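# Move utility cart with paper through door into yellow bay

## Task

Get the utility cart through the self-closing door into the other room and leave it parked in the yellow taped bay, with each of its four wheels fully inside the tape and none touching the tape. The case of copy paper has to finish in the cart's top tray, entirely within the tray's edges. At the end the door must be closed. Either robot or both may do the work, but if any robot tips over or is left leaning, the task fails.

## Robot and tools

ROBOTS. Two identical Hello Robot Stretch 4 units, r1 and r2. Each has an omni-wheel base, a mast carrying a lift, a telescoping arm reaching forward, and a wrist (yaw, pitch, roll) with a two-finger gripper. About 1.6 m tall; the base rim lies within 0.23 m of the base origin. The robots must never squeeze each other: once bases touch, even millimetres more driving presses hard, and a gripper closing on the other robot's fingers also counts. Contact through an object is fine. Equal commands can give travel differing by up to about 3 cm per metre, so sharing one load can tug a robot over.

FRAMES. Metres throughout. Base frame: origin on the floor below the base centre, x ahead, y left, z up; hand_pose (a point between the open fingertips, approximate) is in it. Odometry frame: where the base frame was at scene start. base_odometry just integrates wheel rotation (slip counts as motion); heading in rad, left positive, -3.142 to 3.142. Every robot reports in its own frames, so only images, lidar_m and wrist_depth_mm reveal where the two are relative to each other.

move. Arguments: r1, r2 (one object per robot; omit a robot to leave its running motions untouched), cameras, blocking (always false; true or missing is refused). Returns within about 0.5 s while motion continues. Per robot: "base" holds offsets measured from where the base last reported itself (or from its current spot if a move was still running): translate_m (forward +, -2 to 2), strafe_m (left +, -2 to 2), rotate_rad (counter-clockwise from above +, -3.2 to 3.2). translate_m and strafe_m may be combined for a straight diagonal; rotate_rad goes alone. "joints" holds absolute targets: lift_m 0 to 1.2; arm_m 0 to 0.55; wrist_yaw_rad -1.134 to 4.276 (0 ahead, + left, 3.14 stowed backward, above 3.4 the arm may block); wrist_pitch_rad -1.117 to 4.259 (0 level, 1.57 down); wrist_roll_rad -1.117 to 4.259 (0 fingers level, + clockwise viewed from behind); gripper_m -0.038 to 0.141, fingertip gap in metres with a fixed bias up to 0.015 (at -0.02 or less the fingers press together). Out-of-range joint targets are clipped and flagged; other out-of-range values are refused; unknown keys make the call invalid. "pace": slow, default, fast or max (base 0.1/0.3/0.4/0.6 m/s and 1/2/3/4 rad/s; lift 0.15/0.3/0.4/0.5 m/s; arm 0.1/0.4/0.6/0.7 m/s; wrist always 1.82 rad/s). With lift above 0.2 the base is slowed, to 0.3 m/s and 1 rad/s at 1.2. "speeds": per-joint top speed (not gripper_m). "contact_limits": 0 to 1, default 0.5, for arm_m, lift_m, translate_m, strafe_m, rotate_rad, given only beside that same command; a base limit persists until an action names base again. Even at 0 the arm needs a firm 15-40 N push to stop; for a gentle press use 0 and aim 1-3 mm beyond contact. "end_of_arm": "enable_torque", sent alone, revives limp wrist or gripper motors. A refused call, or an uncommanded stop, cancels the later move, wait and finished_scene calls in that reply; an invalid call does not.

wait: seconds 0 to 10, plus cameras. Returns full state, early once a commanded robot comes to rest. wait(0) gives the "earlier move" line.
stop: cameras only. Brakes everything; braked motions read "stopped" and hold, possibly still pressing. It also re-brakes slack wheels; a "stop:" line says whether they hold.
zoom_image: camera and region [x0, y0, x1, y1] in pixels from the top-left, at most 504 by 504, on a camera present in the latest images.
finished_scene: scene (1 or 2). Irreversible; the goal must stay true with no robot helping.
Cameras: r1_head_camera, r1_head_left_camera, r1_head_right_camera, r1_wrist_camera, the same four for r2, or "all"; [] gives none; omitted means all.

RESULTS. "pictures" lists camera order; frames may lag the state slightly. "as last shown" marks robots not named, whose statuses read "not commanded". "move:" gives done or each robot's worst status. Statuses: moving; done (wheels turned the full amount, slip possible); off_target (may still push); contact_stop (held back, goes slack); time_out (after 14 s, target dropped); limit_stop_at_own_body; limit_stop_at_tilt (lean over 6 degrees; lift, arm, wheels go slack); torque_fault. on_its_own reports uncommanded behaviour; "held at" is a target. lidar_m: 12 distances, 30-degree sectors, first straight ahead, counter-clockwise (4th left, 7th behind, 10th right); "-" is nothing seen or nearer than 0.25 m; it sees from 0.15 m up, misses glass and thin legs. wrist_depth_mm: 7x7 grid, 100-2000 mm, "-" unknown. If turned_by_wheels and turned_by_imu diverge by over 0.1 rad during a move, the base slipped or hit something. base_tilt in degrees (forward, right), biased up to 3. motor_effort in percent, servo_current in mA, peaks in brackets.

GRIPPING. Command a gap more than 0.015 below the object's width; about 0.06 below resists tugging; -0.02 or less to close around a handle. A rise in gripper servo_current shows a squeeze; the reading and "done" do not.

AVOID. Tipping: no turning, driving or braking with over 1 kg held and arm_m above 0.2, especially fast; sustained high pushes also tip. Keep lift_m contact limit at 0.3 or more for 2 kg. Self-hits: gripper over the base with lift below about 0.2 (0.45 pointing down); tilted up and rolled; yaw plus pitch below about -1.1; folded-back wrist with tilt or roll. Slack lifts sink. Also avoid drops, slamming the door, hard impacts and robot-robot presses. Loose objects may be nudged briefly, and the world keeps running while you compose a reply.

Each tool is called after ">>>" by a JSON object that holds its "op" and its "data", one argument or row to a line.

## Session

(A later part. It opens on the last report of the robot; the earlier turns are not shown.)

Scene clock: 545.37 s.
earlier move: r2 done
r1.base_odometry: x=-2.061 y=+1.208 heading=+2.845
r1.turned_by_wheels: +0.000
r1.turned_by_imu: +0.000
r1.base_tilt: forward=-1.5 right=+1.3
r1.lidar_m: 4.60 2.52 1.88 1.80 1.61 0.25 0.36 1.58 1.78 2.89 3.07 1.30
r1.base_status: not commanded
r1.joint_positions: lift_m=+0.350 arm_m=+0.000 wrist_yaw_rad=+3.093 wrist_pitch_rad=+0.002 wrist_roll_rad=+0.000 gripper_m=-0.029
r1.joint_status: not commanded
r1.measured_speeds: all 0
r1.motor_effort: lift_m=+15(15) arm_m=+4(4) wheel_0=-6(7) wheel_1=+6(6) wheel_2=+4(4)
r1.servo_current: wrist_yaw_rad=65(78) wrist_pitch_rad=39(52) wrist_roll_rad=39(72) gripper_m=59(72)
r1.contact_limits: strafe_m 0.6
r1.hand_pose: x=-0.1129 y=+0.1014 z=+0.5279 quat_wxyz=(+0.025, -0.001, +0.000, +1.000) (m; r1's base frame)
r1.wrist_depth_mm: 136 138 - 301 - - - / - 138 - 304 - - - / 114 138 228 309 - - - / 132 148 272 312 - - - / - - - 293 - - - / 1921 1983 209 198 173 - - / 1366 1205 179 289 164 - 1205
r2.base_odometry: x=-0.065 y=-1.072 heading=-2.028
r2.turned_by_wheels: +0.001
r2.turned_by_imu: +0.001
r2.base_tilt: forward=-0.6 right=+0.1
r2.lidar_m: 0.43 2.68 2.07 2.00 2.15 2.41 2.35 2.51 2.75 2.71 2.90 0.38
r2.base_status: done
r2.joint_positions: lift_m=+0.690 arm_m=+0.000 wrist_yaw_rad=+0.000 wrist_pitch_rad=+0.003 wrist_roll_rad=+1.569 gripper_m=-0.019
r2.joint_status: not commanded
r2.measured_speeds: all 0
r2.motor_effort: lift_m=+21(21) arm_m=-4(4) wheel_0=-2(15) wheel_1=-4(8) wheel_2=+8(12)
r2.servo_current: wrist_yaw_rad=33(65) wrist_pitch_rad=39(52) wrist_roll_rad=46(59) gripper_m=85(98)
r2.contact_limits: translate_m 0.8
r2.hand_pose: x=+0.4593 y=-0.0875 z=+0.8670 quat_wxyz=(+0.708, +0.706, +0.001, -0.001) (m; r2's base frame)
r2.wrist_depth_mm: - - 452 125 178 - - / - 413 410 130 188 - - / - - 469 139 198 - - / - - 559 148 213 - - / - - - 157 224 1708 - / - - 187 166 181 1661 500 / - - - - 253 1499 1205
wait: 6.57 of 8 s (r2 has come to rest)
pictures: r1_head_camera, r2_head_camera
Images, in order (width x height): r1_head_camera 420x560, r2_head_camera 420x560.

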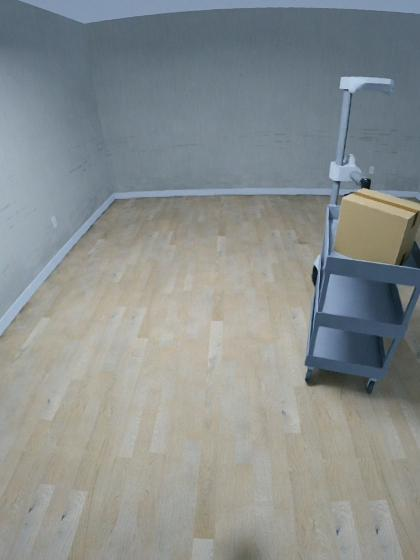

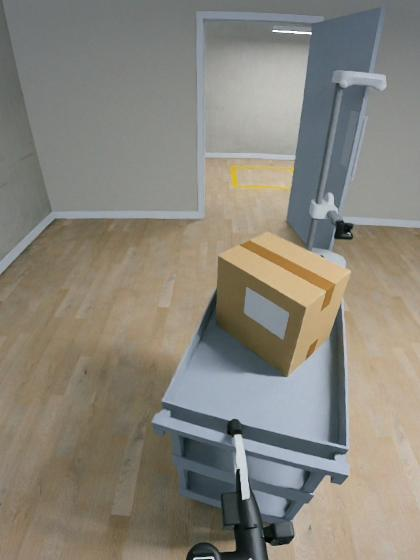

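>>> {"op": "move", "data": {
  "blocking": false,
  "r2": {"base":{"strafe_m":-0.27},"pace":"slow","contact_limits":{"strafe_m":0.8}},
  "cameras": []
}}

>>> {"op": "wait", "data": {
  "seconds": 4.5,
  "cameras": ["r2_head_camera","r1_head_camera"]
}}

Scene clock: 550.53 s.
move: r2 moving
r1: as last shown
r1.base_tilt: forward=-1.6 right=+1.3
r1.lidar_m: 4.60 2.52 1.85 1.80 1.62 0.25 0.38 1.59 1.74 2.91 3.05 1.31
r1.servo_current: wrist_yaw_rad=46(65) wrist_pitch_rad=39(52) wrist_roll_rad=46(65) gripper_m=65(65)
r1.contact_limits: strafe_m 0.6
r1.wrist_depth_mm: 136 138 - 303 - - - / - 138 - 304 - - - / 114 138 228 309 - - - / 132 148 272 312 - - - / - - - 291 - - - / 1983 1921 208 198 173 - - / 1397 1229 180 290 164 - 1229
r2.base_odometry: x=-0.078 y=-1.066 heading=-2.028
r2.turned_by_wheels: +0.000
r2.turned_by_imu: +0.001
r2.base_tilt: forward=-0.7 right=+0.0
r2.lidar_m: 0.41 2.72 2.10 2.03 2.16 2.44 2.33 2.55 2.77 2.69 2.88 0.39
r2.base_status: strafe_m moving
r2.joint_positions: lift_m=+0.690 arm_m=+0.000 wrist_yaw_rad=+0.003 wrist_pitch_rad=+0.003 wrist_roll_rad=+1.569 gripper_m=-0.019
r2.joint_status: not commanded
r2.measured_speeds: translate_m=+0.000 strafe_m=-0.056 rotate_rad=+0.000 lift_m=+0.000 arm_m=+0.000 wrist_yaw_rad=+0.000 wrist_pitch_rad=+0.000 wrist_roll_rad=+0.000
r2.motor_effort: lift_m=+21(21) arm_m=-4(4) wheel_0=+14(14) wheel_1=-7(8) wheel_2=+1(7)
r2.servo_current: wrist_yaw_rad=39(52) wrist_pitch_rad=39(46) wrist_roll_rad=59(59) gripper_m=85(91)
r2.contact_limits: strafe_m 0.8
r2.hand_pose: x=+0.4596 y=-0.0865 z=+0.8670 quat_wxyz=(+0.708, +0.706, +0.002, +0.000) (m; r2's base frame)
r2.wrist_depth_mm: - - 455 124 178 - - / - 413 407 130 187 - - / - - 466 139 196 - - / - - 559 147 210 - - / - - - 157 223 1708 - / - - 187 165 182 1618 504 / - - - - 252 1537 1182
pictures: none
No camera images: "cameras" was empty.

Scene clock: 553.87 s.
earlier move: r2 done
r1.base_odometry: x=-2.061 y=+1.208 heading=+2.845
r1.turned_by_wheels: +0.000
r1.turned_by_imu: +0.000
r1.base_tilt: forward=-1.6 right=+1.3
r1.lidar_m: 1.54 2.53 1.86 1.81 1.64 0.25 0.36 1.59 1.74 2.91 3.05 1.18
r1.base_status: not commanded
r1.joint_positions: lift_m=+0.350 arm_m=+0.000 wrist_yaw_rad=+3.093 wrist_pitch_rad=+0.002 wrist_roll_rad=+0.000 gripper_m=-0.029
r1.joint_status: not commanded
r1.measured_speeds: all 0
r1.motor_effort: lift_m=+15(15) arm_m=+4(4) wheel_0=-6(7) wheel_1=+6(6) wheel_2=+4(4)
r1.servo_current: wrist_yaw_rad=59(72) wrist_pitch_rad=39(52) wrist_roll_rad=52(65) gripper_m=59(72)
r1.contact_limits: strafe_m 0.6
r1.hand_pose: x=-0.1129 y=+0.1014 z=+0.5279 quat_wxyz=(+0.025, -0.001, +0.000, +1.000) (m; r1's base frame)
r1.wrist_depth_mm: 136 137 - 301 - - - / - 138 - 306 - - - / 113 138 227 310 - - - / 132 148 271 312 - - - / - - - 293 - - - / 1921 1983 209 198 173 - - / 1336 1205 179 290 165 - 1229
r2.base_odometry: x=-0.308 y=-0.953 heading=-2.028
r2.turned_by_wheels: +0.000
r2.turned_by_imu: +0.001
r2.base_tilt: forward=-0.7 right=+0.1
r2.lidar_m: 0.38 0.42 2.35 2.25 2.46 2.45 2.38 2.57 2.51 2.45 2.63 0.43
r2.base_status: done
r2.joint_positions: lift_m=+0.690 arm_m=+0.000 wrist_yaw_rad=+0.004 wrist_pitch_rad=+0.003 wrist_roll_rad=+1.569 gripper_m=-0.019
r2.joint_status: not commanded
r2.measured_speeds: all 0
r2.motor_effort: lift_m=+21(21) arm_m=-3(4) wheel_0=+7(15) wheel_1=-3(8) wheel_2=+0(7)
r2.servo_current: wrist_yaw_rad=52(59) wrist_pitch_rad=39(52) wrist_roll_rad=39(59) gripper_m=85(98)
r2.contact_limits: strafe_m 0.8
r2.hand_pose: x=+0.4596 y=-0.0864 z=+0.8670 quat_wxyz=(+0.708, +0.706, +0.002, +0.000) (m; r2's base frame)
r2.wrist_depth_mm: - - - 169 229 1576 1182 / - - - 169 229 788 - / - - 496 169 229 - - / - - 473 169 230 842 - / - - 521 170 229 831 - / - - 190 170 181 - - / - - - - 230 1576 508
wait: 3.33 of 4.5 s (r2 has come to rest)
pictures: r1_head_camera, r2_head_camera
Images, in order (width x height): r1_head_camera 420x560, r2_head_camera 420x560.

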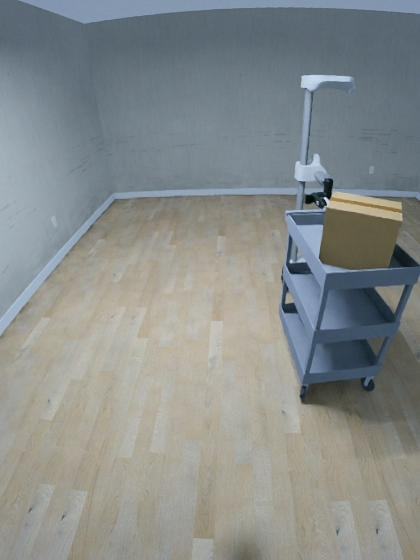

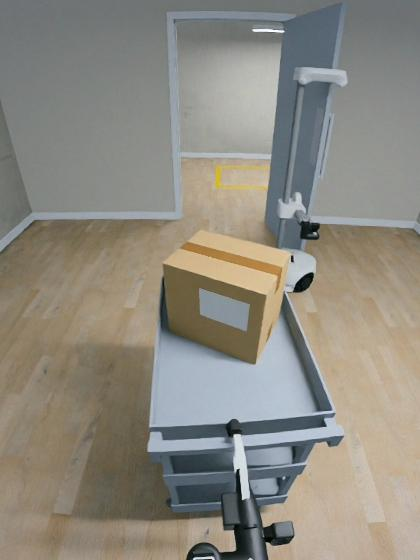

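>>> {"op": "move", "data": {
  "blocking": false,
  "r2": {"base":{"translate_m":0.5,"strafe_m":0.02},"pace":"slow","contact_limits":{"translate_m":0.5}},
  "cameras": []
}}

>>> {"op": "wait", "data": {
  "seconds": 7,
  "cameras": ["r2_head_camera","r1_head_camera"]
}}

Scene clock: 559.90 s.
move: r2 moving
r1: as last shown
r1.lidar_m: 1.46 2.51 1.88 1.82 1.63 0.25 0.37 1.56 1.68 2.92 3.05 1.17
r1.motor_effort: lift_m=+15(15) arm_m=+4(4) wheel_0=-6(6) wheel_1=+6(6) wheel_2=+4(4)
r1.servo_current: wrist_yaw_rad=46(59) wrist_pitch_rad=39(52) wrist_roll_rad=59(59) gripper_m=65(65)
r1.contact_limits: strafe_m 0.6
r1.wrist_depth_mm: 136 137 - 301 - - - / - 138 - 307 - - - / 114 138 227 307 - - - / 132 148 270 314 - - - / - - - 294 - - - / 1921 1921 209 200 173 - - / 1366 1182 180 290 164 - 1255
r2.base_odometry: x=-0.313 y=-0.964 heading=-2.028
r2.turned_by_wheels: +0.000
r2.turned_by_imu: +0.000
r2.base_tilt: forward=-0.7 right=+0.1
r2.lidar_m: 0.35 0.43 2.34 2.26 2.41 2.45 2.40 2.58 2.52 2.45 2.61 0.43
r2.base_status: translate_m moving; strafe_m moving
r2.joint_positions: lift_m=+0.690 arm_m=+0.000 wrist_yaw_rad=+0.001 wrist_pitch_rad=+0.003 wrist_roll_rad=+1.569 gripper_m=-0.019
r2.joint_status: not commanded
r2.measured_speeds: translate_m=+0.050 strafe_m=+0.002 rotate_rad=-0.002 lift_m=+0.000 arm_m=+0.000 wrist_yaw_rad=-0.013 wrist_pitch_rad=+0.000 wrist_roll_rad=+0.000
r2.motor_effort: lift_m=+21(21) arm_m=-3(4) wheel_0=+4(13) wheel_1=+7(8) wheel_2=-14(14)
r2.servo_current: wrist_yaw_rad=59(59) wrist_pitch_rad=39(46) wrist_roll_rad=39(52) gripper_m=91(91)
r2.contact_limits: translate_m 0.5
r2.hand_pose: x=+0.4594 y=-0.0870 z=+0.8670 quat_wxyz=(+0.708, +0.706, +0.002, -0.001) (m; r2's base frame)
r2.wrist_depth_mm: - - - 170 229 1661 1182 / - - - 647 231 1499 - / - - 508 170 229 - - / - - 473 170 229 842 - / - - 517 169 229 831 - / - - 188 169 180 - - / - - - - 229 1661 517
pictures: none
No camera images: "cameras" was empty.

Scene clock: 565.70 s.
earlier move: r2 done
r1.base_odometry: x=-2.061 y=+1.208 heading=+2.845
r1.turned_by_wheels: +0.000
r1.turned_by_imu: +0.000
r1.base_tilt: forward=-1.6 right=+1.3
r1.lidar_m: 4.61 2.52 1.87 1.79 1.59 0.25 0.33 1.58 1.73 2.90 0.91 0.77
r1.base_status: not commanded
r1.joint_positions: lift_m=+0.350 arm_m=+0.000 wrist_yaw_rad=+3.093 wrist_pitch_rad=+0.002 wrist_roll_rad=+0.000 gripper_m=-0.029
r1.joint_status: not commanded
r1.measured_speeds: all 0
r1.motor_effort: lift_m=+15(15) arm_m=+4(4) wheel_0=-6(7) wheel_1=+6(6) wheel_2=+4(4)
r1.servo_current: wrist_yaw_rad=59(72) wrist_pitch_rad=39(52) wrist_roll_rad=52(72) gripper_m=65(72)
r1.contact_limits: strafe_m 0.6
r1.hand_pose: x=-0.1129 y=+0.1014 z=+0.5279 quat_wxyz=(+0.025, -0.001, +0.000, +1.000) (m; r1's base frame)
r1.wrist_depth_mm: 135 137 - 301 - - - / - 138 - 303 - - - / 114 138 227 307 - - - / 132 148 271 312 - - - / - - - 293 - - - / 1921 1983 210 198 173 - - / 1397 1255 180 289 164 - 1255
r2.base_odometry: x=-0.510 y=-1.411 heading=-2.028
r2.turned_by_wheels: +0.000
r2.turned_by_imu: -0.001
r2.base_tilt: forward=-0.7 right=+0.1
r2.lidar_m: 0.42 2.98 2.28 2.24 2.33 2.94 2.88 3.07 2.56 2.48 0.44 0.40
r2.base_status: done
r2.joint_positions: lift_m=+0.690 arm_m=+0.000 wrist_yaw_rad=-0.003 wrist_pitch_rad=+0.003 wrist_roll_rad=+1.569 gripper_m=-0.019
r2.joint_status: not commanded
r2.measured_speeds: all 0
r2.motor_effort: lift_m=+21(21) arm_m=-4(4) wheel_0=+2(13) wheel_1=+4(8) wheel_2=-7(15)
r2.servo_current: wrist_yaw_rad=39(65) wrist_pitch_rad=46(46) wrist_roll_rad=46(59) gripper_m=78(98)
r2.contact_limits: translate_m 0.5
r2.hand_pose: x=+0.4590 y=-0.0884 z=+0.8670 quat_wxyz=(+0.708, +0.706, +0.000, -0.002) (m; r2's base frame)
r2.wrist_depth_mm: - 469 466 128 180 - - / - 418 415 132 192 - - / - - 462 141 202 - - / - - 559 148 213 - - / - - - 157 224 1756 - / - - 189 167 181 1618 496 / - - - - 252 1537 1205
wait: 5.80 of 7 s (r2 has come to rest)
pictures: r1_head_camera, r2_head_camera
Images, in order (width x height): r1_head_camera 420x560, r2_head_camera 420x560.

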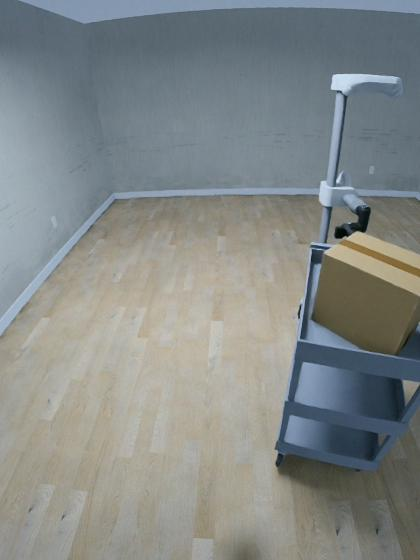

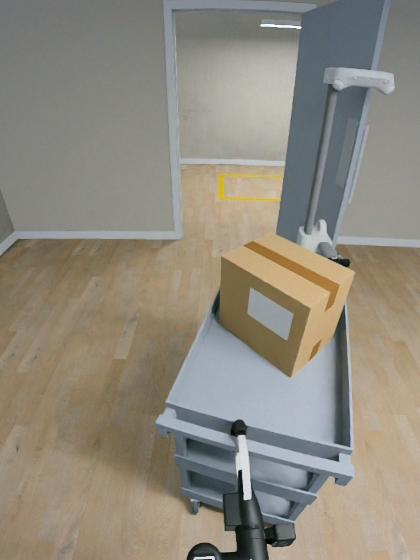

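>>> {"op": "move", "data": {
  "blocking": false,
  "r2": {"base":{"strafe_m":-0.2},"pace":"slow","contact_limits":{"strafe_m":0.8}},
  "cameras": []
}}

>>> {"op": "wait", "data": {
  "seconds": 3.5,
  "cameras": ["r2_head_camera","r1_head_camera"]
}}

>>> {"op": "move", "data": {
  "blocking": false,
  "r2": {"joints":{"gripper_m":0.1}},
  "cameras": []
}}

>>> {"op": "wait", "data": {
  "seconds": 3.5,
  "cameras": ["r2_head_camera","r2_wrist_camera"]
}}

Scene clock: 580.60 s.
move: r2 moving
r1: as last shown
r1.lidar_m: 4.60 2.51 1.87 1.81 1.62 0.25 0.36 1.57 1.74 2.90 0.89 0.76
r1.motor_effort: lift_m=+15(15) arm_m=+4(4) wheel_0=-6(6) wheel_1=+6(6) wheel_2=+4(4)
r1.servo_current: wrist_yaw_rad=52(65) wrist_pitch_rad=33(46) wrist_roll_rad=52(65) gripper_m=65(65)
r1.contact_limits: strafe_m 0.6
r1.wrist_depth_mm: 135 137 - 303 - - - / - 138 - 306 - - - / 114 138 228 307 - - - / 132 148 271 312 - - - / - - - 293 - - - / 1921 1921 210 198 173 - - / 1397 1205 180 287 165 - 1205
r2.base_odometry: x=-0.523 y=-1.404 heading=-2.028
r2.turned_by_wheels: +0.000
r2.turned_by_imu: +0.001
r2.base_tilt: forward=-0.7 right=+0.1
r2.lidar_m: 0.42 2.97 2.32 2.25 2.39 2.95 2.88 3.09 2.56 2.48 2.68 0.38
r2.base_status: strafe_m moving
r2.joint_positions: lift_m=+0.690 arm_m=+0.000 wrist_yaw_rad=+0.000 wrist_pitch_rad=+0.003 wrist_roll_rad=+1.569 gripper_m=-0.019
r2.joint_status: not commanded
r2.measured_speeds: translate_m=+0.000 strafe_m=-0.055 rotate_rad=+0.001 lift_m=+0.000 arm_m=+0.000 wrist_yaw_rad=+0.031 wrist_pitch_rad=+0.000 wrist_roll_rad=+0.000
r2.motor_effort: lift_m=+21(21) arm_m=-3(4) wheel_0=+7(10) wheel_1=-7(7) wheel_2=-1(5)
r2.servo_current: wrist_yaw_rad=39(52) wrist_pitch_rad=46(46) wrist_roll_rad=39(52) gripper_m=91(91)
r2.contact_limits: strafe_m 0.8
r2.hand_pose: x=+0.4593 y=-0.0874 z=+0.8670 quat_wxyz=(+0.708, +0.706, +0.001, -0.001) (m; r2's base frame)
r2.wrist_depth_mm: - 455 449 123 177 - - / - 410 404 129 186 - - / - - 466 136 195 - - / - - 559 146 209 - - / - - - 155 222 1756 - / - - 189 164 181 1661 496 / - - - - 251 1576 1205
pictures: none
No camera images: "cameras" was empty.

Scene clock: 583.23 s.
earlier move: r2 done
r1.base_odometry: x=-2.061 y=+1.208 heading=+2.845
r1.turned_by_wheels: +0.000
r1.turned_by_imu: +0.000
r1.base_tilt: forward=-1.5 right=+1.3
r1.lidar_m: 0.65 2.52 1.88 1.81 1.60 0.25 0.34 1.60 1.79 2.91 0.88 0.67
r1.base_status: not commanded
r1.joint_positions: lift_m=+0.350 arm_m=+0.000 wrist_yaw_rad=+3.093 wrist_pitch_rad=+0.002 wrist_roll_rad=+0.000 gripper_m=-0.029
r1.joint_status: not commanded
r1.measured_speeds: all 0
r1.motor_effort: lift_m=+15(15) arm_m=+4(4) wheel_0=-5(7) wheel_1=+6(6) wheel_2=+4(4)
r1.servo_current: wrist_yaw_rad=46(72) wrist_pitch_rad=46(52) wrist_roll_rad=59(72) gripper_m=59(65)
r1.contact_limits: strafe_m 0.6
r1.hand_pose: x=-0.1129 y=+0.1014 z=+0.5279 quat_wxyz=(+0.025, -0.001, +0.000, +1.000) (m; r1's base frame)
r1.wrist_depth_mm: 135 138 - 300 - - - / - 138 - 306 - - - / 114 138 228 307 - - - / 132 148 270 310 - - - / - - - 291 - - - / 1863 1921 209 198 173 - - / 1336 1205 179 289 165 - 1205
r2.base_odometry: x=-0.689 y=-1.322 heading=-2.028
r2.turned_by_wheels: +0.000
r2.turned_by_imu: +0.001
r2.base_tilt: forward=-0.7 right=+0.1
r2.lidar_m: 0.38 0.47 2.49 2.43 2.59 2.97 2.93 3.07 2.36 2.30 2.47 0.43
r2.base_status: done
r2.joint_positions: lift_m=+0.690 arm_m=+0.000 wrist_yaw_rad=+0.003 wrist_pitch_rad=+0.003 wrist_roll_rad=+1.569 gripper_m=-0.019
r2.joint_status: not commanded
r2.measured_speeds: all 0
r2.motor_effort: lift_m=+21(21) arm_m=-3(4) wheel_0=+6(16) wheel_1=-3(9) wheel_2=+0(5)
r2.servo_current: wrist_yaw_rad=46(59) wrist_pitch_rad=39(52) wrist_roll_rad=39(59) gripper_m=91(98)
r2.contact_limits: strafe_m 0.8
r2.hand_pose: x=+0.4596 y=-0.0865 z=+0.8670 quat_wxyz=(+0.708, +0.706, +0.002, +0.000) (m; r2's base frame)
r2.wrist_depth_mm: - - - 154 210 1281 - / - 1499 539 157 215 788 - / - 459 449 161 219 809 - / - - 500 163 224 - - / - - 564 168 229 - - / - - 189 171 182 - - / - - - - 238 1537 500
wait: 2.63 of 3.5 s (r2 has come to rest)
pictures: r1_head_camera, r2_head_camera
Images, in order (width x height): r1_head_camera 420x560, r2_head_camera 420x560.

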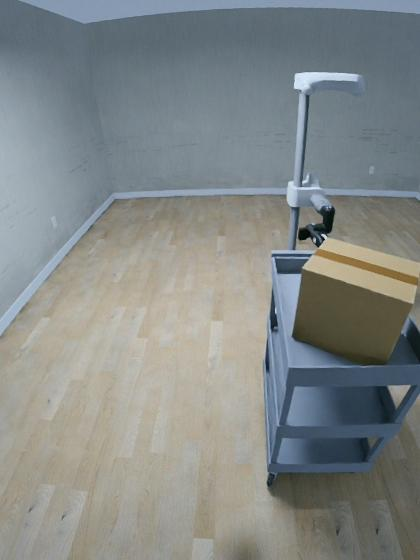

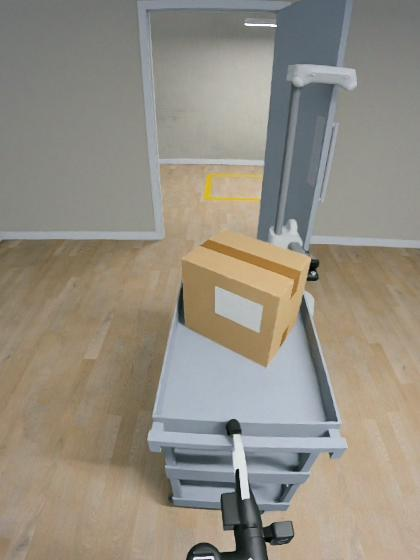

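Scene clock: 583.73 s.
move: r2 moving
r1: as last shown
r1.lidar_m: 0.65 2.52 1.89 1.81 1.60 0.25 0.36 1.59 1.73 2.91 0.91 0.65
r1.motor_effort: lift_m=+15(15) arm_m=+4(4) wheel_0=-6(7) wheel_1=+6(6) wheel_2=+4(4)
r1.servo_current: wrist_yaw_rad=46(59) wrist_pitch_rad=46(52) wrist_roll_rad=59(65) gripper_m=65(65)
r1.contact_limits: strafe_m 0.6
r1.wrist_depth_mm: 136 138 - 301 - - - / - 138 - 306 - - - / 114 138 227 309 - - - / 132 148 270 312 - - - / - - - 293 - - - / 1921 1983 208 198 172 - - / 1336 1229 180 290 165 - 1205
r2.base_odometry: x=-0.689 y=-1.322 heading=-2.028
r2.turned_by_wheels: +0.000
r2.turned_by_imu: +0.000
r2.base_tilt: forward=-0.7 right=+0.0
r2.lidar_m: 0.40 3.08 2.47 2.43 2.61 2.95 2.90 3.06 2.36 2.32 2.46 0.43
r2.base_status: not commanded
r2.joint_positions: lift_m=+0.690 arm_m=+0.000 wrist_yaw_rad=+0.003 wrist_pitch_rad=+0.003 wrist_roll_rad=+1.569 gripper_m=+0.005
r2.joint_status: gripper_m moving
r2.measured_speeds: translate_m=+0.000 strafe_m=+0.000 rotate_rad=+0.000 lift_m=+0.000 arm_m=+0.000 wrist_yaw_rad=-0.002 wrist_pitch_rad=+0.000 wrist_roll_rad=+0.000
r2.motor_effort: lift_m=+21(21) arm_m=-3(4) wheel_0=+6(6) wheel_1=-3(3) wheel_2=+0(0)
r2.servo_current: wrist_yaw_rad=33(59) wrist_pitch_rad=39(46) wrist_roll_rad=46(52) gripper_m=85(98)
r2.contact_limits: strafe_m 0.8
r2.hand_pose: x=+0.4595 y=-0.0866 z=+0.8670 quat_wxyz=(+0.708, +0.706, +0.002, +0.000) (m; r2's base frame)
r2.wrist_depth_mm: - - - 158 213 1281 - / - 1499 554 161 219 778 - / - - 452 164 223 809 - / - - 496 167 227 - - / - - 564 172 233 - - / - - 191 174 185 - - / - - - - 242 1576 504
pictures: none
No camera images: "cameras" was empty.

Scene clock: 585.17 s.
earlier move: r2 done
r1.base_odometry: x=-2.061 y=+1.208 heading=+2.845
r1.turned_by_wheels: +0.000
r1.turned_by_imu: +0.000
r1.base_tilt: forward=-1.5 right=+1.3
r1.lidar_m: 0.66 2.52 1.87 1.82 1.63 0.25 0.35 1.58 1.76 2.92 0.87 0.64
r1.base_status: not commanded
r1.joint_positions: lift_m=+0.350 arm_m=+0.000 wrist_yaw_rad=+3.093 wrist_pitch_rad=+0.002 wrist_roll_rad=+0.000 gripper_m=-0.029
r1.joint_status: not commanded
r1.measured_speeds: all 0
r1.motor_effort: lift_m=+15(15) arm_m=+4(4) wheel_0=-7(7) wheel_1=+6(6) wheel_2=+4(4)
r1.servo_current: wrist_yaw_rad=52(65) wrist_pitch_rad=39(52) wrist_roll_rad=46(65) gripper_m=59(65)
r1.contact_limits: strafe_m 0.6
r1.hand_pose: x=-0.1129 y=+0.1014 z=+0.5279 quat_wxyz=(+0.025, -0.001, +0.000, +1.000) (m; r1's base frame)
r1.wrist_depth_mm: 136 138 - 300 - - - / - 138 - 304 - - - / 114 139 229 307 - - - / 132 148 271 312 - - - / - - - 293 - - - / 1921 1863 209 198 173 - - / 1366 1205 180 289 164 - 1229
r2.base_odometry: x=-0.689 y=-1.322 heading=-2.028
r2.turned_by_wheels: +0.000
r2.turned_by_imu: +0.000
r2.base_tilt: forward=-0.7 right=+0.0
r2.lidar_m: 0.41 3.11 2.50 2.42 2.60 2.96 2.89 3.06 2.35 2.31 2.45 0.43
r2.base_status: not commanded
r2.joint_positions: lift_m=+0.690 arm_m=+0.000 wrist_yaw_rad=+0.000 wrist_pitch_rad=+0.003 wrist_roll_rad=+1.569 gripper_m=+0.100
r2.joint_status: all done
r2.measured_speeds: all 0
r2.motor_effort: lift_m=+20(21) arm_m=-3(4) wheel_0=+5(6) wheel_1=-3(3) wheel_2=+0(0)
r2.servo_current: wrist_yaw_rad=46(59) wrist_pitch_rad=39(46) wrist_roll_rad=59(59) gripper_m=52(124)
r2.contact_limits: strafe_m 0.8
r2.hand_pose: x=+0.4593 y=-0.0873 z=+0.8672 quat_wxyz=(+0.708, +0.706, +0.001, -0.001) (m; r2's base frame)
r2.wrist_depth_mm: - - - 170 226 1308 - / - 1499 564 508 231 778 - / - - 466 177 235 - - / - - 508 179 238 - - / - - 559 183 243 - - / - - 195 185 193 - - / - - - - 253 1708 500
wait: 1.43 of 3.5 s (r2 has come to rest)
pictures: r2_head_camera, r2_wrist_camera
Images, in order (width x height): r2_head_camera 420x560, r2_wrist_camera 616x392.

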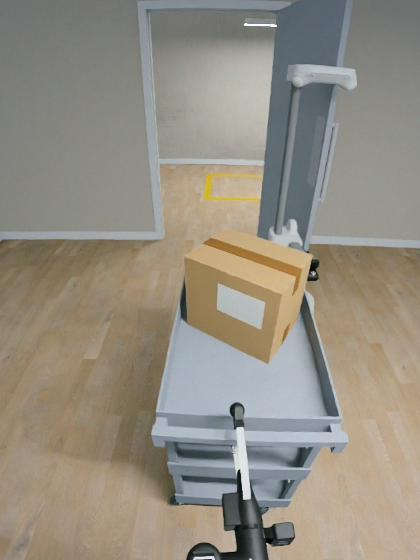

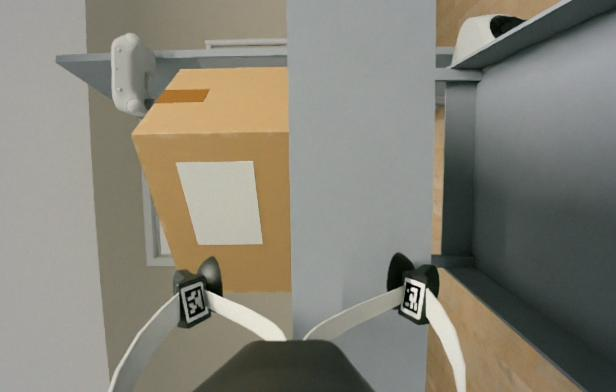

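>>> {"op": "move", "data": {
  "blocking": false,
  "r2": {"base":{"strafe_m":-0.04},"pace":"slow"},
  "cameras": []
}}

>>> {"op": "wait", "data": {
  "seconds": 1,
  "cameras": []
}}

>>> {"op": "move", "data": {
  "blocking": false,
  "r2": {"joints":{"gripper_m":-0.03}},
  "cameras": []
}}

>>> {"op": "wait", "data": {
  "seconds": 3.2,
  "cameras": []
}}

>>> {"op": "move", "data": {
  "blocking": false,
  "r2": {"base":{"translate_m":-0.65,"strafe_m":0.25},"pace":"slow","contact_limits":{"translate_m":0.8}},
  "cameras": []
}}

>>> {"op": "wait", "data": {
  "seconds": 9,
  "cameras": ["r2_head_camera","r1_head_camera"]
}}

Scene clock: 600.97 s.
move: r2 moving
r1: as last shown
r1.lidar_m: 0.68 2.54 1.87 1.80 1.62 0.27 0.38 1.58 1.74 2.92 0.87 0.66
r1.motor_effort: lift_m=+15(15) arm_m=+4(4) wheel_0=-6(6) wheel_1=+6(6) wheel_2=+4(4)
r1.servo_current: wrist_yaw_rad=46(59) wrist_pitch_rad=33(52) wrist_roll_rad=78(78) gripper_m=52(65)
r1.contact_limits: strafe_m 0.6
r1.wrist_depth_mm: 136 138 - 301 - - - / - 138 - 306 - - - / 114 138 227 307 - - - / 132 148 268 309 - - - / - - - 294 - - - / 1921 1921 209 198 172 - - / 1366 1205 179 289 165 - 1205
r2.base_odometry: x=-0.702 y=-1.316 heading=-2.027
r2.turned_by_wheels: +0.000
r2.turned_by_imu: +0.001
r2.base_tilt: forward=-0.7 right=+0.1
r2.lidar_m: 0.40 0.45 2.51 2.45 2.60 2.97 2.89 3.03 2.34 2.31 2.46 0.42
r2.base_status: strafe_m moving
r2.joint_positions: lift_m=+0.690 arm_m=+0.000 wrist_yaw_rad=+0.000 wrist_pitch_rad=+0.003 wrist_roll_rad=+1.569 gripper_m=+0.100
r2.joint_status: not commanded
r2.measured_speeds: translate_m=+0.000 strafe_m=-0.057 rotate_rad=+0.003 lift_m=+0.000 arm_m=+0.000 wrist_yaw_rad=+0.000 wrist_pitch_rad=+0.000 wrist_roll_rad=+0.000
r2.motor_effort: lift_m=+20(21) arm_m=-3(4) wheel_0=+10(11) wheel_1=-7(9) wheel_2=+1(1)
r2.servo_current: wrist_yaw_rad=59(59) wrist_pitch_rad=39(46) wrist_roll_rad=52(52) gripper_m=52(52)
r2.hand_pose: x=+0.4593 y=-0.0873 z=+0.8672 quat_wxyz=(+0.708, +0.706, +0.001, -0.001) (m; r2's base frame)
r2.wrist_depth_mm: - - - 167 224 1308 - / - 1499 580 512 228 - - / - - 469 175 233 - - / - - 504 179 238 - - / - - 554 181 241 - - / - - 195 184 192 - - / - - - - 251 1756 484
pictures: none
No camera images: "cameras" was empty.

Scene clock: 601.93 s.
earlier move: r2 done
r1.base_odometry: x=-2.061 y=+1.208 heading=+2.845
r1.turned_by_wheels: +0.000
r1.turned_by_imu: +0.000
r1.base_tilt: forward=-1.5 right=+1.3
r1.lidar_m: 0.68 2.53 1.89 1.82 1.62 0.25 0.38 1.58 1.74 2.90 0.87 0.63
r1.base_status: not commanded
r1.joint_positions: lift_m=+0.350 arm_m=+0.000 wrist_yaw_rad=+3.093 wrist_pitch_rad=+0.002 wrist_roll_rad=+0.000 gripper_m=-0.029
r1.joint_status: not commanded
r1.measured_speeds: all 0
r1.motor_effort: lift_m=+15(15) arm_m=+4(4) wheel_0=-6(7) wheel_1=+5(6) wheel_2=+4(4)
r1.servo_current: wrist_yaw_rad=65(91) wrist_pitch_rad=39(52) wrist_roll_rad=46(78) gripper_m=59(72)
r1.contact_limits: strafe_m 0.6
r1.hand_pose: x=-0.1129 y=+0.1014 z=+0.5279 quat_wxyz=(+0.025, -0.001, +0.000, +1.000) (m; r1's base frame)
r1.wrist_depth_mm: 136 138 - 300 - - - / - 138 - 306 - - - / 114 138 228 309 - - - / 132 148 271 312 - - - / - - - 293 - - - / 1921 1921 209 198 173 - - / 1397 1205 179 289 165 - 1255
r2.base_odometry: x=-0.725 y=-1.305 heading=-2.028
r2.turned_by_wheels: +0.000
r2.turned_by_imu: +0.000
r2.base_tilt: forward=-0.7 right=+0.0
r2.lidar_m: 0.42 0.46 2.54 2.46 2.58 2.97 2.90 3.01 2.31 2.27 2.42 0.40
r2.base_status: done
r2.joint_positions: lift_m=+0.690 arm_m=+0.000 wrist_yaw_rad=+0.000 wrist_pitch_rad=+0.003 wrist_roll_rad=+1.569 gripper_m=+0.100
r2.joint_status: not commanded
r2.measured_speeds: all 0
r2.motor_effort: lift_m=+20(21) arm_m=-3(4) wheel_0=+4(14) wheel_1=-5(9) wheel_2=+0(1)
r2.servo_current: wrist_yaw_rad=46(59) wrist_pitch_rad=39(46) wrist_roll_rad=59(59) gripper_m=52(52)
r2.hand_pose: x=+0.4593 y=-0.0873 z=+0.8672 quat_wxyz=(+0.708, +0.706, +0.001, -0.001) (m; r2's base frame)
r2.wrist_depth_mm: - - - 169 226 1308 1098 / - 1618 603 172 229 - - / - - 484 176 234 - - / - - 488 179 237 - - / - - 539 182 242 - - / - - 195 185 194 - - / - - - - 252 1708 500
wait: 0.97 of 1 s (r2 has come to rest)
pictures: none
No camera images: "cameras" was empty.

Scene clock: 602.43 s.
move: r2 moving
r1: as last shown
r1.lidar_m: 0.67 2.52 1.87 1.81 1.60 0.25 0.37 1.57 1.76 2.92 0.89 0.64
r1.motor_effort: lift_m=+15(15) arm_m=+4(4) wheel_0=-6(7) wheel_1=+6(6) wheel_2=+4(4)
r1.servo_current: wrist_yaw_rad=72(72) wrist_pitch_rad=39(46) wrist_roll_rad=46(65) gripper_m=65(65)
r1.contact_limits: strafe_m 0.6
r1.wrist_depth_mm: 136 138 - 301 - - - / - 138 - 306 - - - / 114 138 227 309 - - - / 132 148 272 310 - - - / - - - 291 - - - / 1921 1921 210 198 173 - - / 1366 1229 179 289 165 - 1205
r2.base_odometry: x=-0.725 y=-1.305 heading=-2.028
r2.turned_by_wheels: +0.000
r2.turned_by_imu: +0.000
r2.base_tilt: forward=-0.7 right=+0.0
r2.lidar_m: 0.39 0.45 2.55 2.48 2.60 2.96 2.91 3.02 2.31 2.26 2.41 0.42
r2.base_status: not commanded
r2.joint_positions: lift_m=+0.690 arm_m=+0.000 wrist_yaw_rad=+0.000 wrist_pitch_rad=+0.003 wrist_roll_rad=+1.569 gripper_m=+0.083
r2.joint_status: gripper_m moving
r2.measured_speeds: all 0
r2.motor_effort: lift_m=+20(20) arm_m=-3(4) wheel_0=+5(5) wheel_1=-5(5) wheel_2=+0(0)
r2.servo_current: wrist_yaw_rad=33(59) wrist_pitch_rad=39(46) wrist_roll_rad=46(59) gripper_m=124(124)
r2.hand_pose: x=+0.4593 y=-0.0873 z=+0.8672 quat_wxyz=(+0.708, +0.706, +0.001, -0.001) (m; r2's base frame)
r2.wrist_depth_mm: - - - 171 228 1366 1160 / - 1576 621 174 232 798 - / - - 496 177 236 - - / - - 484 180 240 831 - / - - 535 183 243 - - / - - 194 185 191 - - / - - - - 252 1756 504
pictures: none
No camera images: "cameras" was empty.

Scene clock: 603.93 s.
earlier move: r2 done
r1.base_odometry: x=-2.061 y=+1.208 heading=+2.845
r1.turned_by_wheels: +0.000
r1.turned_by_imu: +0.000
r1.base_tilt: forward=-1.6 right=+1.3
r1.lidar_m: 0.67 2.52 1.86 1.81 1.61 0.25 0.37 1.60 1.73 2.92 3.06 0.66
r1.base_status: not commanded
r1.joint_positions: lift_m=+0.350 arm_m=+0.000 wrist_yaw_rad=+3.093 wrist_pitch_rad=+0.002 wrist_roll_rad=+0.000 gripper_m=-0.029
r1.joint_status: not commanded
r1.measured_speeds: all 0
r1.motor_effort: lift_m=+15(15) arm_m=+4(4) wheel_0=-6(7) wheel_1=+6(6) wheel_2=+4(4)
r1.servo_current: wrist_yaw_rad=59(72) wrist_pitch_rad=39(52) wrist_roll_rad=52(65) gripper_m=65(65)
r1.contact_limits: strafe_m 0.6
r1.hand_pose: x=-0.1129 y=+0.1014 z=+0.5279 quat_wxyz=(+0.025, -0.001, +0.000, +1.000) (m; r1's base frame)
r1.wrist_depth_mm: 136 138 - 301 - - - / - 138 - 306 - - - / 114 138 228 307 - - - / 132 148 272 312 - - - / - - - 293 - - - / 1921 1921 209 198 172 - - / 1397 1229 180 290 164 - 1229
r2.base_odometry: x=-0.725 y=-1.305 heading=-2.028
r2.turned_by_wheels: +0.000
r2.turned_by_imu: +0.000
r2.base_tilt: forward=-0.7 right=+0.0
r2.lidar_m: 0.40 0.44 2.53 2.46 2.64 2.96 2.88 2.99 2.30 2.24 2.41 0.41
r2.base_status: not commanded
r2.joint_positions: lift_m=+0.690 arm_m=+0.000 wrist_yaw_rad=+0.000 wrist_pitch_rad=+0.003 wrist_roll_rad=+1.569 gripper_m=-0.029
r2.joint_status: all done
r2.measured_speeds: all 0
r2.motor_effort: lift_m=+20(21) arm_m=-3(4) wheel_0=+2(5) wheel_1=-4(5) wheel_2=+0(1)
r2.servo_current: wrist_yaw_rad=39(59) wrist_pitch_rad=46(46) wrist_roll_rad=39(59) gripper_m=111(241)
r2.hand_pose: x=+0.4593 y=-0.0873 z=+0.8672 quat_wxyz=(+0.708, +0.706, +0.001, -0.001) (m; r2's base frame)
r2.wrist_depth_mm: - - - 157 213 1308 1138 / - 1499 585 159 216 759 - / - - 477 162 221 - - / - - 473 165 224 - - / - - 535 168 229 - - / - - 187 170 180 - - / - - - - 236 1576 500
wait: 1.50 of 3.2 s (r2 has come to rest)
pictures: none
No camera images: "cameras" was empty.

Scene clock: 604.43 s.
move: r2 moving
r1: as last shown
r1.lidar_m: 0.68 2.53 1.88 1.81 1.60 0.25 0.35 1.59 1.77 2.91 3.06 0.68
r1.motor_effort: lift_m=+15(15) arm_m=+4(4) wheel_0=-6(6) wheel_1=+6(6) wheel_2=+4(4)
r1.servo_current: wrist_yaw_rad=59(65) wrist_pitch_rad=46(46) wrist_roll_rad=59(65) gripper_m=59(72)
r1.contact_limits: strafe_m 0.6
r1.wrist_depth_mm: 136 138 - 303 - - - / - 138 - 306 - - - / 114 138 228 309 - - - / 132 148 270 312 - - - / - - - 294 - - - / 1921 1863 208 198 172 - - / 1366 1205 180 290 165 - 1229
r2.base_odometry: x=-0.716 y=-1.296 heading=-2.028
r2.turned_by_wheels: +0.000
r2.turned_by_imu: +0.000
r2.base_tilt: forward=-0.7 right=+0.1
r2.lidar_m: 0.40 0.43 2.55 2.48 2.61 2.94 2.88 2.98 2.32 2.25 2.42 0.42
r2.base_status: translate_m moving; strafe_m moving
r2.joint_positions: lift_m=+0.690 arm_m=+0.000 wrist_yaw_rad=+0.000 wrist_pitch_rad=+0.003 wrist_roll_rad=+1.569 gripper_m=-0.029
r2.joint_status: not commanded
r2.measured_speeds: translate_m=-0.048 strafe_m=+0.018 rotate_rad=+0.001 lift_m=+0.000 arm_m=+0.000 wrist_yaw_rad=+0.000 wrist_pitch_rad=+0.000 wrist_roll_rad=+0.000
r2.motor_effort: lift_m=+20(21) arm_m=-4(4) wheel_0=-7(12) wheel_1=-8(8) wheel_2=+12(14)
r2.servo_current: wrist_yaw_rad=39(59) wrist_pitch_rad=39(46) wrist_roll_rad=52(52) gripper_m=111(111)
r2.contact_limits: translate_m 0.8
r2.hand_pose: x=+0.4593 y=-0.0873 z=+0.8672 quat_wxyz=(+0.708, +0.706, +0.001, -0.001) (m; r2's base frame)
r2.wrist_depth_mm: - - - 158 214 1308 1160 / - 1618 597 159 219 768 - / - - 473 163 221 - - / - - 473 165 225 - - / - - 535 169 229 - - / - - 186 171 179 - - / - - - - 236 1661 492
pictures: none
No camera images: "cameras" was empty.

Scene clock: 612.10 s.
earlier move: r2 done
r1.base_odometry: x=-2.061 y=+1.208 heading=+2.845
r1.turned_by_wheels: +0.000
r1.turned_by_imu: +0.000
r1.base_tilt: forward=-1.5 right=+1.3
r1.lidar_m: 1.39 2.54 1.90 1.81 1.63 0.25 0.36 1.57 1.75 2.91 3.07 1.33
r1.base_status: not commanded
r1.joint_positions: lift_m=+0.350 arm_m=+0.000 wrist_yaw_rad=+3.093 wrist_pitch_rad=+0.002 wrist_roll_rad=+0.000 gripper_m=-0.029
r1.joint_status: not commanded
r1.measured_speeds: all 0
r1.motor_effort: lift_m=+15(15) arm_m=+4(4) wheel_0=-6(7) wheel_1=+6(6) wheel_2=+4(4)
r1.servo_current: wrist_yaw_rad=46(72) wrist_pitch_rad=39(52) wrist_roll_rad=26(65) gripper_m=59(72)
r1.contact_limits: strafe_m 0.6
r1.hand_pose: x=-0.1129 y=+0.1014 z=+0.5279 quat_wxyz=(+0.025, -0.001, +0.000, +1.000) (m; r1's base frame)
r1.wrist_depth_mm: 136 137 - 301 - - - / - 138 - 303 - - - / 114 139 227 309 - - - / 132 148 270 312 - - - / - - - 293 - - - / 1921 1921 210 198 173 - - / 1366 1205 180 289 164 - 1229
r2.base_odometry: x=-0.214 y=-0.832 heading=-2.028
r2.turned_by_wheels: +0.000
r2.turned_by_imu: -0.002
r2.base_tilt: forward=-0.7 right=+0.0
r2.lidar_m: 0.43 3.03 2.33 2.23 2.38 2.30 2.22 2.37 2.51 2.46 2.65 0.35
r2.base_status: done
r2.joint_positions: lift_m=+0.690 arm_m=+0.000 wrist_yaw_rad=-0.002 wrist_pitch_rad=+0.003 wrist_roll_rad=+1.569 gripper_m=-0.029
r2.joint_status: not commanded
r2.measured_speeds: all 0
r2.motor_effort: lift_m=+20(21) arm_m=-3(4) wheel_0=-5(15) wheel_1=-4(8) wheel_2=+5(14)
r2.servo_current: wrist_yaw_rad=46(65) wrist_pitch_rad=39(52) wrist_roll_rad=59(65) gripper_m=91(117)
r2.contact_limits: translate_m 0.8
r2.hand_pose: x=+0.4591 y=-0.0879 z=+0.8672 quat_wxyz=(+0.708, +0.706, +0.000, -0.002) (m; r2's base frame)
r2.wrist_depth_mm: - 379 382 - 153 - - / - 402 404 106 167 - - / - - 504 116 181 - - / - - - 129 203 - - / - - - 144 221 1661 521 / - - 187 163 180 1618 488 / - - - - 278 1708 1182
wait: 7.67 of 9 s (r2 has come to rest)
pictures: r1_head_camera, r2_head_camera
Images, in order (width x height): r1_head_camera 420x560, r2_head_camera 420x560.

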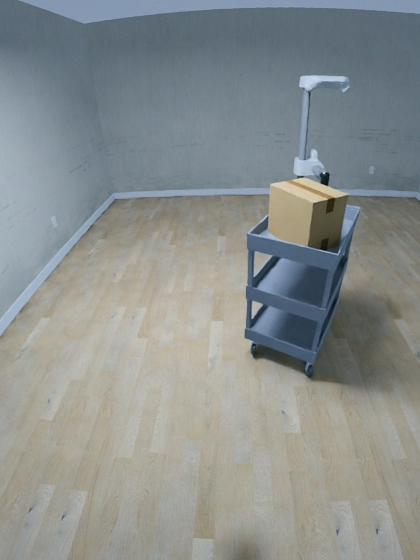

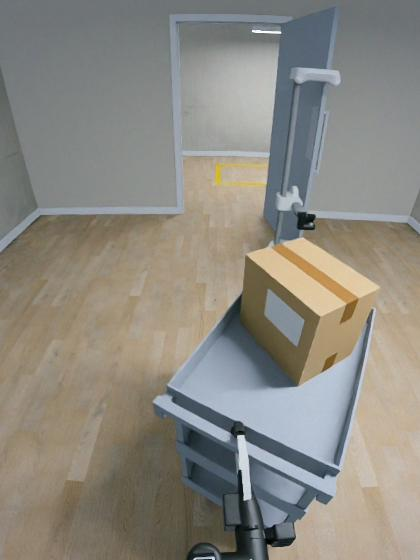

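>>> {"op": "move", "data": {
  "blocking": false,
  "r2": {"joints":{"gripper_m":0.1}},
  "cameras": []
}}

>>> {"op": "wait", "data": {
  "seconds": 2.5,
  "cameras": []
}}

>>> {"op": "move", "data": {
  "blocking": false,
  "r2": {"base":{"translate_m":-0.35}},
  "cameras": []
}}

>>> {"op": "wait", "data": {
  "seconds": 2.5,
  "cameras": ["r2_head_camera"]
}}

>>> {"op": "move", "data": {
  "blocking": false,
  "r2": {"base":{"strafe_m":0.65},"joints":{"wrist_roll_rad":0,"wrist_yaw_rad":3.05}},
  "cameras": []
}}

>>> {"op": "wait", "data": {
  "seconds": 4,
  "cameras": ["r2_head_camera","r2_head_right_camera"]
}}

Scene clock: 625.03 s.
move: r2 moving
r1: as last shown
r1.base_tilt: forward=-1.6 right=+1.3
r1.lidar_m: 1.38 2.50 1.85 1.81 1.63 0.25 0.34 1.60 1.77 2.91 3.06 1.36
r1.servo_current: wrist_yaw_rad=52(59) wrist_pitch_rad=33(52) wrist_roll_rad=33(65) gripper_m=59(65)
r1.contact_limits: strafe_m 0.6
r1.wrist_depth_mm: 136 137 - 300 - - - / - 138 - 306 - - - / 114 138 228 309 - - - / 132 148 271 310 - - - / - - - 293 - - - / 1863 1921 208 198 173 - - / 1397 1205 180 290 165 - 1255
r2.base_odometry: x=-0.214 y=-0.832 heading=-2.028
r2.turned_by_wheels: +0.000
r2.turned_by_imu: +0.001
r2.base_tilt: forward=-0.7 right=+0.0
r2.lidar_m: 0.45 3.04 2.33 2.26 2.38 2.30 2.23 2.39 2.52 2.44 2.65 0.34
r2.base_status: not commanded
r2.joint_positions: lift_m=+0.690 arm_m=+0.000 wrist_yaw_rad=-0.002 wrist_pitch_rad=+0.003 wrist_roll_rad=+1.569 gripper_m=-0.003
r2.joint_status: gripper_m moving
r2.measured_speeds: all 0
r2.motor_effort: lift_m=+21(21) arm_m=-3(4) wheel_0=-4(5) wheel_1=-3(4) wheel_2=+3(5)
r2.servo_current: wrist_yaw_rad=39(65) wrist_pitch_rad=46(46) wrist_roll_rad=46(52) gripper_m=98(104)
r2.contact_limits: translate_m 0.8
r2.hand_pose: x=+0.4591 y=-0.0879 z=+0.8672 quat_wxyz=(+0.708, +0.706, +0.000, -0.002) (m; r2's base frame)
r2.wrist_depth_mm: - 384 379 102 155 - - / - 415 410 108 168 - - / - - 504 117 184 - - / - - - 132 202 - - / - - - 147 225 1756 521 / - - 186 166 181 1618 484 / - - - - - 1756 1229
pictures: none
No camera images: "cameras" was empty.

Scene clock: 626.53 s.
earlier move: r2 done
r1.base_odometry: x=-2.061 y=+1.208 heading=+2.845
r1.turned_by_wheels: +0.000
r1.turned_by_imu: +0.000
r1.base_tilt: forward=-1.6 right=+1.3
r1.lidar_m: 1.38 2.52 1.88 1.82 1.61 0.25 0.36 1.60 1.74 2.89 3.06 1.35
r1.base_status: not commanded
r1.joint_positions: lift_m=+0.350 arm_m=+0.000 wrist_yaw_rad=+3.093 wrist_pitch_rad=+0.002 wrist_roll_rad=+0.000 gripper_m=-0.029
r1.joint_status: not commanded
r1.measured_speeds: all 0
r1.motor_effort: lift_m=+15(15) arm_m=+4(4) wheel_0=-6(7) wheel_1=+6(6) wheel_2=+4(4)
r1.servo_current: wrist_yaw_rad=46(72) wrist_pitch_rad=46(52) wrist_roll_rad=46(72) gripper_m=65(72)
r1.contact_limits: strafe_m 0.6
r1.hand_pose: x=-0.1129 y=+0.1014 z=+0.5279 quat_wxyz=(+0.025, -0.001, +0.000, +1.000) (m; r1's base frame)
r1.wrist_depth_mm: 136 138 - 301 - - - / - 138 - 304 - - - / 114 138 227 307 - - - / 132 148 270 312 - - - / - - - 293 - - - / 1921 1983 211 198 173 - - / 1366 1229 180 289 164 - 1205
r2.base_odometry: x=-0.214 y=-0.832 heading=-2.028
r2.turned_by_wheels: +0.000
r2.turned_by_imu: +0.000
r2.base_tilt: forward=-0.7 right=+0.1
r2.lidar_m: 0.45 3.02 2.34 2.25 2.40 2.30 2.24 2.36 2.52 2.47 2.62 0.38
r2.base_status: not commanded
r2.joint_positions: lift_m=+0.690 arm_m=+0.000 wrist_yaw_rad=-0.002 wrist_pitch_rad=+0.003 wrist_roll_rad=+1.569 gripper_m=+0.100
r2.joint_status: all done
r2.measured_speeds: all 0
r2.motor_effort: lift_m=+19(21) arm_m=-4(4) wheel_0=-3(5) wheel_1=-2(4) wheel_2=+3(5)
r2.servo_current: wrist_yaw_rad=59(65) wrist_pitch_rad=39(46) wrist_roll_rad=39(59) gripper_m=52(117)
r2.contact_limits: translate_m 0.8
r2.hand_pose: x=+0.4591 y=-0.0879 z=+0.8673 quat_wxyz=(+0.708, +0.706, +0.000, -0.002) (m; r2's base frame)
r2.wrist_depth_mm: - 389 387 109 165 - - / - 436 424 121 179 - - / - - 521 130 195 - - / - - - 146 216 - - / - - - 162 236 1618 517 / - - 193 179 192 1537 480 / - - - - 349 1756 1138
wait: 1.50 of 2.5 s (r2 has come to rest)
pictures: none
No camera images: "cameras" was empty.

Scene clock: 627.03 s.
move: r2 moving
r1: as last shown
r1.base_tilt: forward=-1.5 right=+1.3
r1.lidar_m: 1.38 2.52 1.88 1.81 1.60 0.25 0.36 1.59 1.75 2.92 3.05 1.32
r1.motor_effort: lift_m=+15(15) arm_m=+4(4) wheel_0=-6(6) wheel_1=+6(6) wheel_2=+4(4)
r1.servo_current: wrist_yaw_rad=39(65) wrist_pitch_rad=46(46) wrist_roll_rad=59(65) gripper_m=72(72)
r1.contact_limits: strafe_m 0.6
r1.wrist_depth_mm: 136 138 - 301 - - - / - 138 - 304 - - - / 114 138 227 307 - - - / 132 148 271 310 - - - / - - - 291 - - - / 1921 1921 209 198 173 - - / 1366 1229 180 289 164 - 1229
r2.base_odometry: x=-0.200 y=-0.804 heading=-2.028
r2.turned_by_wheels: +0.000
r2.turned_by_imu: +0.000
r2.base_tilt: forward=-0.7 right=+0.1
r2.lidar_m: 0.47 3.03 2.31 2.25 2.37 2.24 2.21 2.34 2.50 2.46 2.65 0.38
r2.base_status: translate_m moving
r2.joint_positions: lift_m=+0.690 arm_m=+0.000 wrist_yaw_rad=-0.002 wrist_pitch_rad=+0.003 wrist_roll_rad=+1.569 gripper_m=+0.100
r2.joint_status: not commanded
r2.measured_speeds: translate_m=-0.123 strafe_m=+0.000 rotate_rad=+0.003 lift_m=+0.000 arm_m=+0.000 wrist_yaw_rad=+0.000 wrist_pitch_rad=+0.000 wrist_roll_rad=+0.000
r2.motor_effort: lift_m=+19(19) arm_m=-3(4) wheel_0=-6(8) wheel_1=-7(8) wheel_2=+13(13)
r2.servo_current: wrist_yaw_rad=46(59) wrist_pitch_rad=46(46) wrist_roll_rad=52(52) gripper_m=52(59)
r2.hand_pose: x=+0.4591 y=-0.0879 z=+0.8673 quat_wxyz=(+0.708, +0.706, +0.000, -0.002) (m; r2's base frame)
r2.wrist_depth_mm: - 430 418 134 185 - - / - 469 442 144 202 - - / - - 544 156 220 - - / - - - 177 242 - - / - - - 196 263 1756 539 / - - 193 212 193 1537 488 / - - - - 382 389 389
pictures: none
No camera images: "cameras" was empty.

Scene clock: 629.20 s.
earlier move: r2 done
r1.base_odometry: x=-2.061 y=+1.208 heading=+2.845
r1.turned_by_wheels: +0.000
r1.turned_by_imu: +0.000
r1.base_tilt: forward=-1.6 right=+1.3
r1.lidar_m: 1.39 2.53 1.88 1.82 1.63 0.25 0.36 1.57 1.76 2.90 3.04 1.32
r1.base_status: not commanded
r1.joint_positions: lift_m=+0.350 arm_m=+0.000 wrist_yaw_rad=+3.093 wrist_pitch_rad=+0.002 wrist_roll_rad=+0.000 gripper_m=-0.029
r1.joint_status: not commanded
r1.measured_speeds: all 0
r1.motor_effort: lift_m=+15(15) arm_m=+4(4) wheel_0=-6(7) wheel_1=+6(6) wheel_2=+4(4)
r1.servo_current: wrist_yaw_rad=52(78) wrist_pitch_rad=46(46) wrist_roll_rad=59(65) gripper_m=59(72)
r1.contact_limits: strafe_m 0.6
r1.hand_pose: x=-0.1129 y=+0.1014 z=+0.5279 quat_wxyz=(+0.025, -0.001, +0.000, +1.000) (m; r1's base frame)
r1.wrist_depth_mm: 136 138 - 301 - - - / - 138 - 306 - - - / 114 139 228 307 - - - / 132 148 272 314 - - - / - - - 290 - - - / 1921 1921 209 198 173 - - / 1366 1229 180 287 164 - 1229
r2.base_odometry: x=-0.059 y=-0.518 heading=-2.028
r2.turned_by_wheels: +0.000
r2.turned_by_imu: +0.000
r2.base_tilt: forward=-0.7 right=+0.1
r2.lidar_m: 0.72 3.07 2.34 2.27 2.46 1.96 1.88 2.01 2.51 2.44 2.62 0.69
r2.base_status: done
r2.joint_positions: lift_m=+0.690 arm_m=+0.000 wrist_yaw_rad=-0.002 wrist_pitch_rad=+0.003 wrist_roll_rad=+1.569 gripper_m=+0.100
r2.joint_status: not commanded
r2.measured_speeds: all 0
r2.motor_effort: lift_m=+19(19) arm_m=-3(4) wheel_0=-3(11) wheel_1=-4(9) wheel_2=+2(13)
r2.servo_current: wrist_yaw_rad=46(59) wrist_pitch_rad=39(46) wrist_roll_rad=52(59) gripper_m=52(59)
r2.hand_pose: x=+0.4591 y=-0.0879 z=+0.8673 quat_wxyz=(+0.708, +0.706, +0.000, -0.002) (m; r2's base frame)
r2.wrist_depth_mm: - - - 820 - 676 842 / - - 768 492 - - 473 / - - 831 535 1182 - 517 / - - - 917 - 569 564 / - - - - - 627 1160 / - - 193 676 192 1464 1205 / - - - - - 1921 1205
wait: 2.17 of 2.5 s (r2 has come to rest)
pictures: r2_head_camera
Images, in order (width x height): r2_head_camera 420x560.

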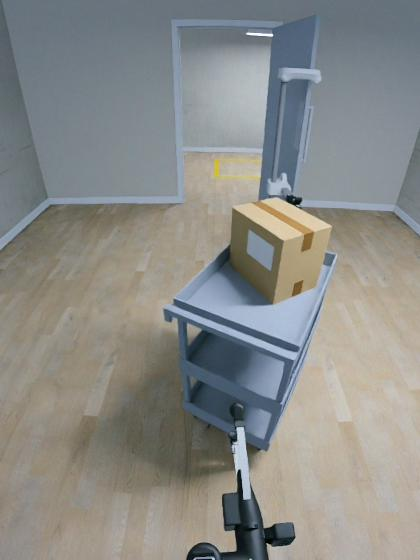

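Scene clock: 629.70 s.
move: r2 moving
r1: as last shown
r1.lidar_m: 1.40 2.52 1.87 1.82 1.65 0.25 0.37 1.58 1.73 2.92 3.05 1.35
r1.servo_current: wrist_yaw_rad=59(59) wrist_pitch_rad=46(52) wrist_roll_rad=39(65) gripper_m=65(65)
r1.contact_limits: strafe_m 0.6
r1.wrist_depth_mm: 135 138 - 300 - - - / - 138 - 306 - - - / 114 139 228 309 - - - / 132 148 270 310 - - - / - - - 291 - - - / 1921 1983 209 198 172 - - / 1397 1182 179 287 164 - 1229
r2.base_odometry: x=-0.027 y=-0.534 heading=-2.028
r2.turned_by_wheels: +0.000
r2.turned_by_imu: +0.000
r2.base_tilt: forward=-0.6 right=+0.1
r2.lidar_m: 0.74 3.04 2.32 2.24 2.43 1.92 1.87 2.01 2.53 2.48 2.66 0.71
r2.base_status: strafe_m moving
r2.joint_positions: lift_m=+0.690 arm_m=+0.000 wrist_yaw_rad=+0.562 wrist_pitch_rad=+0.003 wrist_roll_rad=+0.981 gripper_m=+0.100
r2.joint_status: wrist_yaw_rad moving; wrist_roll_rad moving
r2.measured_speeds: translate_m=+0.001 strafe_m=+0.141 rotate_rad=-0.005 lift_m=+0.000 arm_m=+0.000 wrist_yaw_rad=+1.736 wrist_pitch_rad=+0.000 wrist_roll_rad=-1.820
r2.motor_effort: lift_m=+19(19) arm_m=-3(4) wheel_0=-9(13) wheel_1=+12(12) wheel_2=+0(1)
r2.servo_current: wrist_yaw_rad=111(111) wrist_pitch_rad=39(46) wrist_roll_rad=98(104) gripper_m=59(59)
r2.hand_pose: x=+0.4615 y=+0.0798 z=+0.8673 quat_wxyz=(+0.848, +0.452, +0.132, +0.244) (m; r2's base frame)
r2.wrist_depth_mm: - - - - - 469 - / - - - - 574 - - / - - - - - - - / - - - - - - 621 / - - - - - 1708 1229 / - - 192 - 194 1397 1138 / - - - - 1756 1397 1042
pictures: none
No camera images: "cameras" was empty.

Scene clock: 632.70 s.
earlier move: r2 done
r1.base_odometry: x=-2.061 y=+1.208 heading=+2.845
r1.turned_by_wheels: +0.000
r1.turned_by_imu: +0.000
r1.base_tilt: forward=-1.6 right=+1.3
r1.lidar_m: 1.38 2.49 1.88 1.82 1.61 0.25 0.38 1.58 1.77 2.92 3.06 1.32
r1.base_status: not commanded
r1.joint_positions: lift_m=+0.350 arm_m=+0.000 wrist_yaw_rad=+3.093 wrist_pitch_rad=+0.002 wrist_roll_rad=+0.000 gripper_m=-0.029
r1.joint_status: not commanded
r1.measured_speeds: all 0
r1.motor_effort: lift_m=+15(15) arm_m=+4(4) wheel_0=-7(7) wheel_1=+6(6) wheel_2=+4(4)
r1.servo_current: wrist_yaw_rad=46(72) wrist_pitch_rad=52(52) wrist_roll_rad=52(65) gripper_m=65(72)
r1.contact_limits: strafe_m 0.6
r1.hand_pose: x=-0.1129 y=+0.1014 z=+0.5279 quat_wxyz=(+0.025, -0.001, +0.000, +1.000) (m; r1's base frame)
r1.wrist_depth_mm: 136 137 - 303 - - - / - 138 - 306 - - - / 114 138 229 307 - - - / 132 148 271 310 - - - / - - - 293 - - - / 1921 1863 210 198 173 - - / 1366 1255 179 287 165 - 1205
r2.base_odometry: x=+0.524 y=-0.805 heading=-2.028
r2.turned_by_wheels: +0.000
r2.turned_by_imu: +0.001
r2.base_tilt: forward=-0.7 right=+0.1
r2.lidar_m: 3.94 2.22 1.65 1.60 1.74 1.89 1.83 1.98 2.82 3.08 1.05 1.03
r2.base_status: done
r2.joint_positions: lift_m=+0.690 arm_m=+0.000 wrist_yaw_rad=+3.047 wrist_pitch_rad=+0.003 wrist_roll_rad=+0.002 gripper_m=+0.100
r2.joint_status: all done
r2.measured_speeds: all 0
r2.motor_effort: lift_m=+19(19) arm_m=-4(4) wheel_0=-2(13) wheel_1=+2(13) wheel_2=+0(2)
r2.servo_current: wrist_yaw_rad=52(137) wrist_pitch_rad=39(52) wrist_roll_rad=59(111) gripper_m=46(59)
r2.hand_pose: x=-0.1079 y=+0.1142 z=+0.8673 quat_wxyz=(+0.047, -0.001, +0.001, +0.999) (m; r2's base frame)
r2.wrist_depth_mm: 141 144 - - - - - / 109 145 - - - - - / 113 145 226 - - - - / 143 154 - - - - - / - - - - - - - / - - 188 - 185 - - / - 1756 - - - 1756 1708
wait: 3.00 of 4 s (r2 has come to rest)
pictures: r2_head_camera, r2_head_right_camera
Images, in order (width x height): r2_head_camera 420x560, r2_head_right_camera 420x672.

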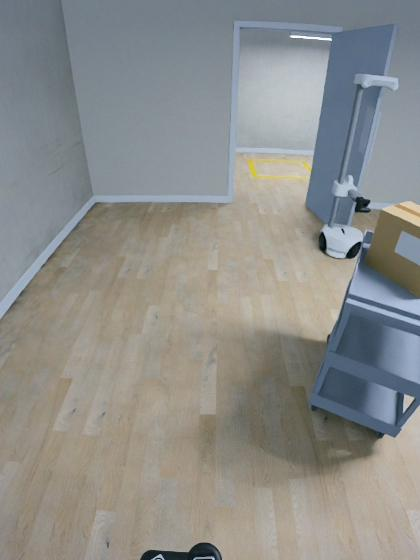

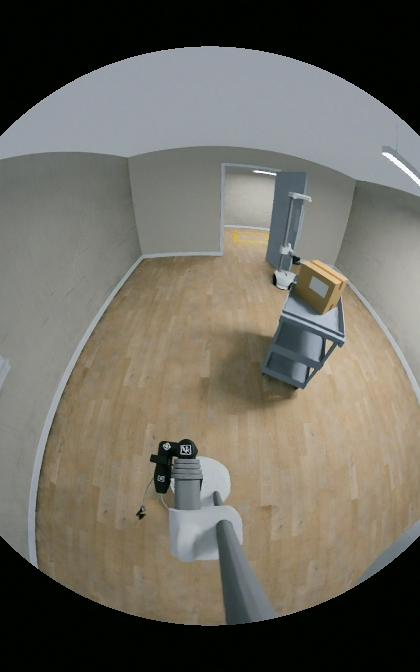

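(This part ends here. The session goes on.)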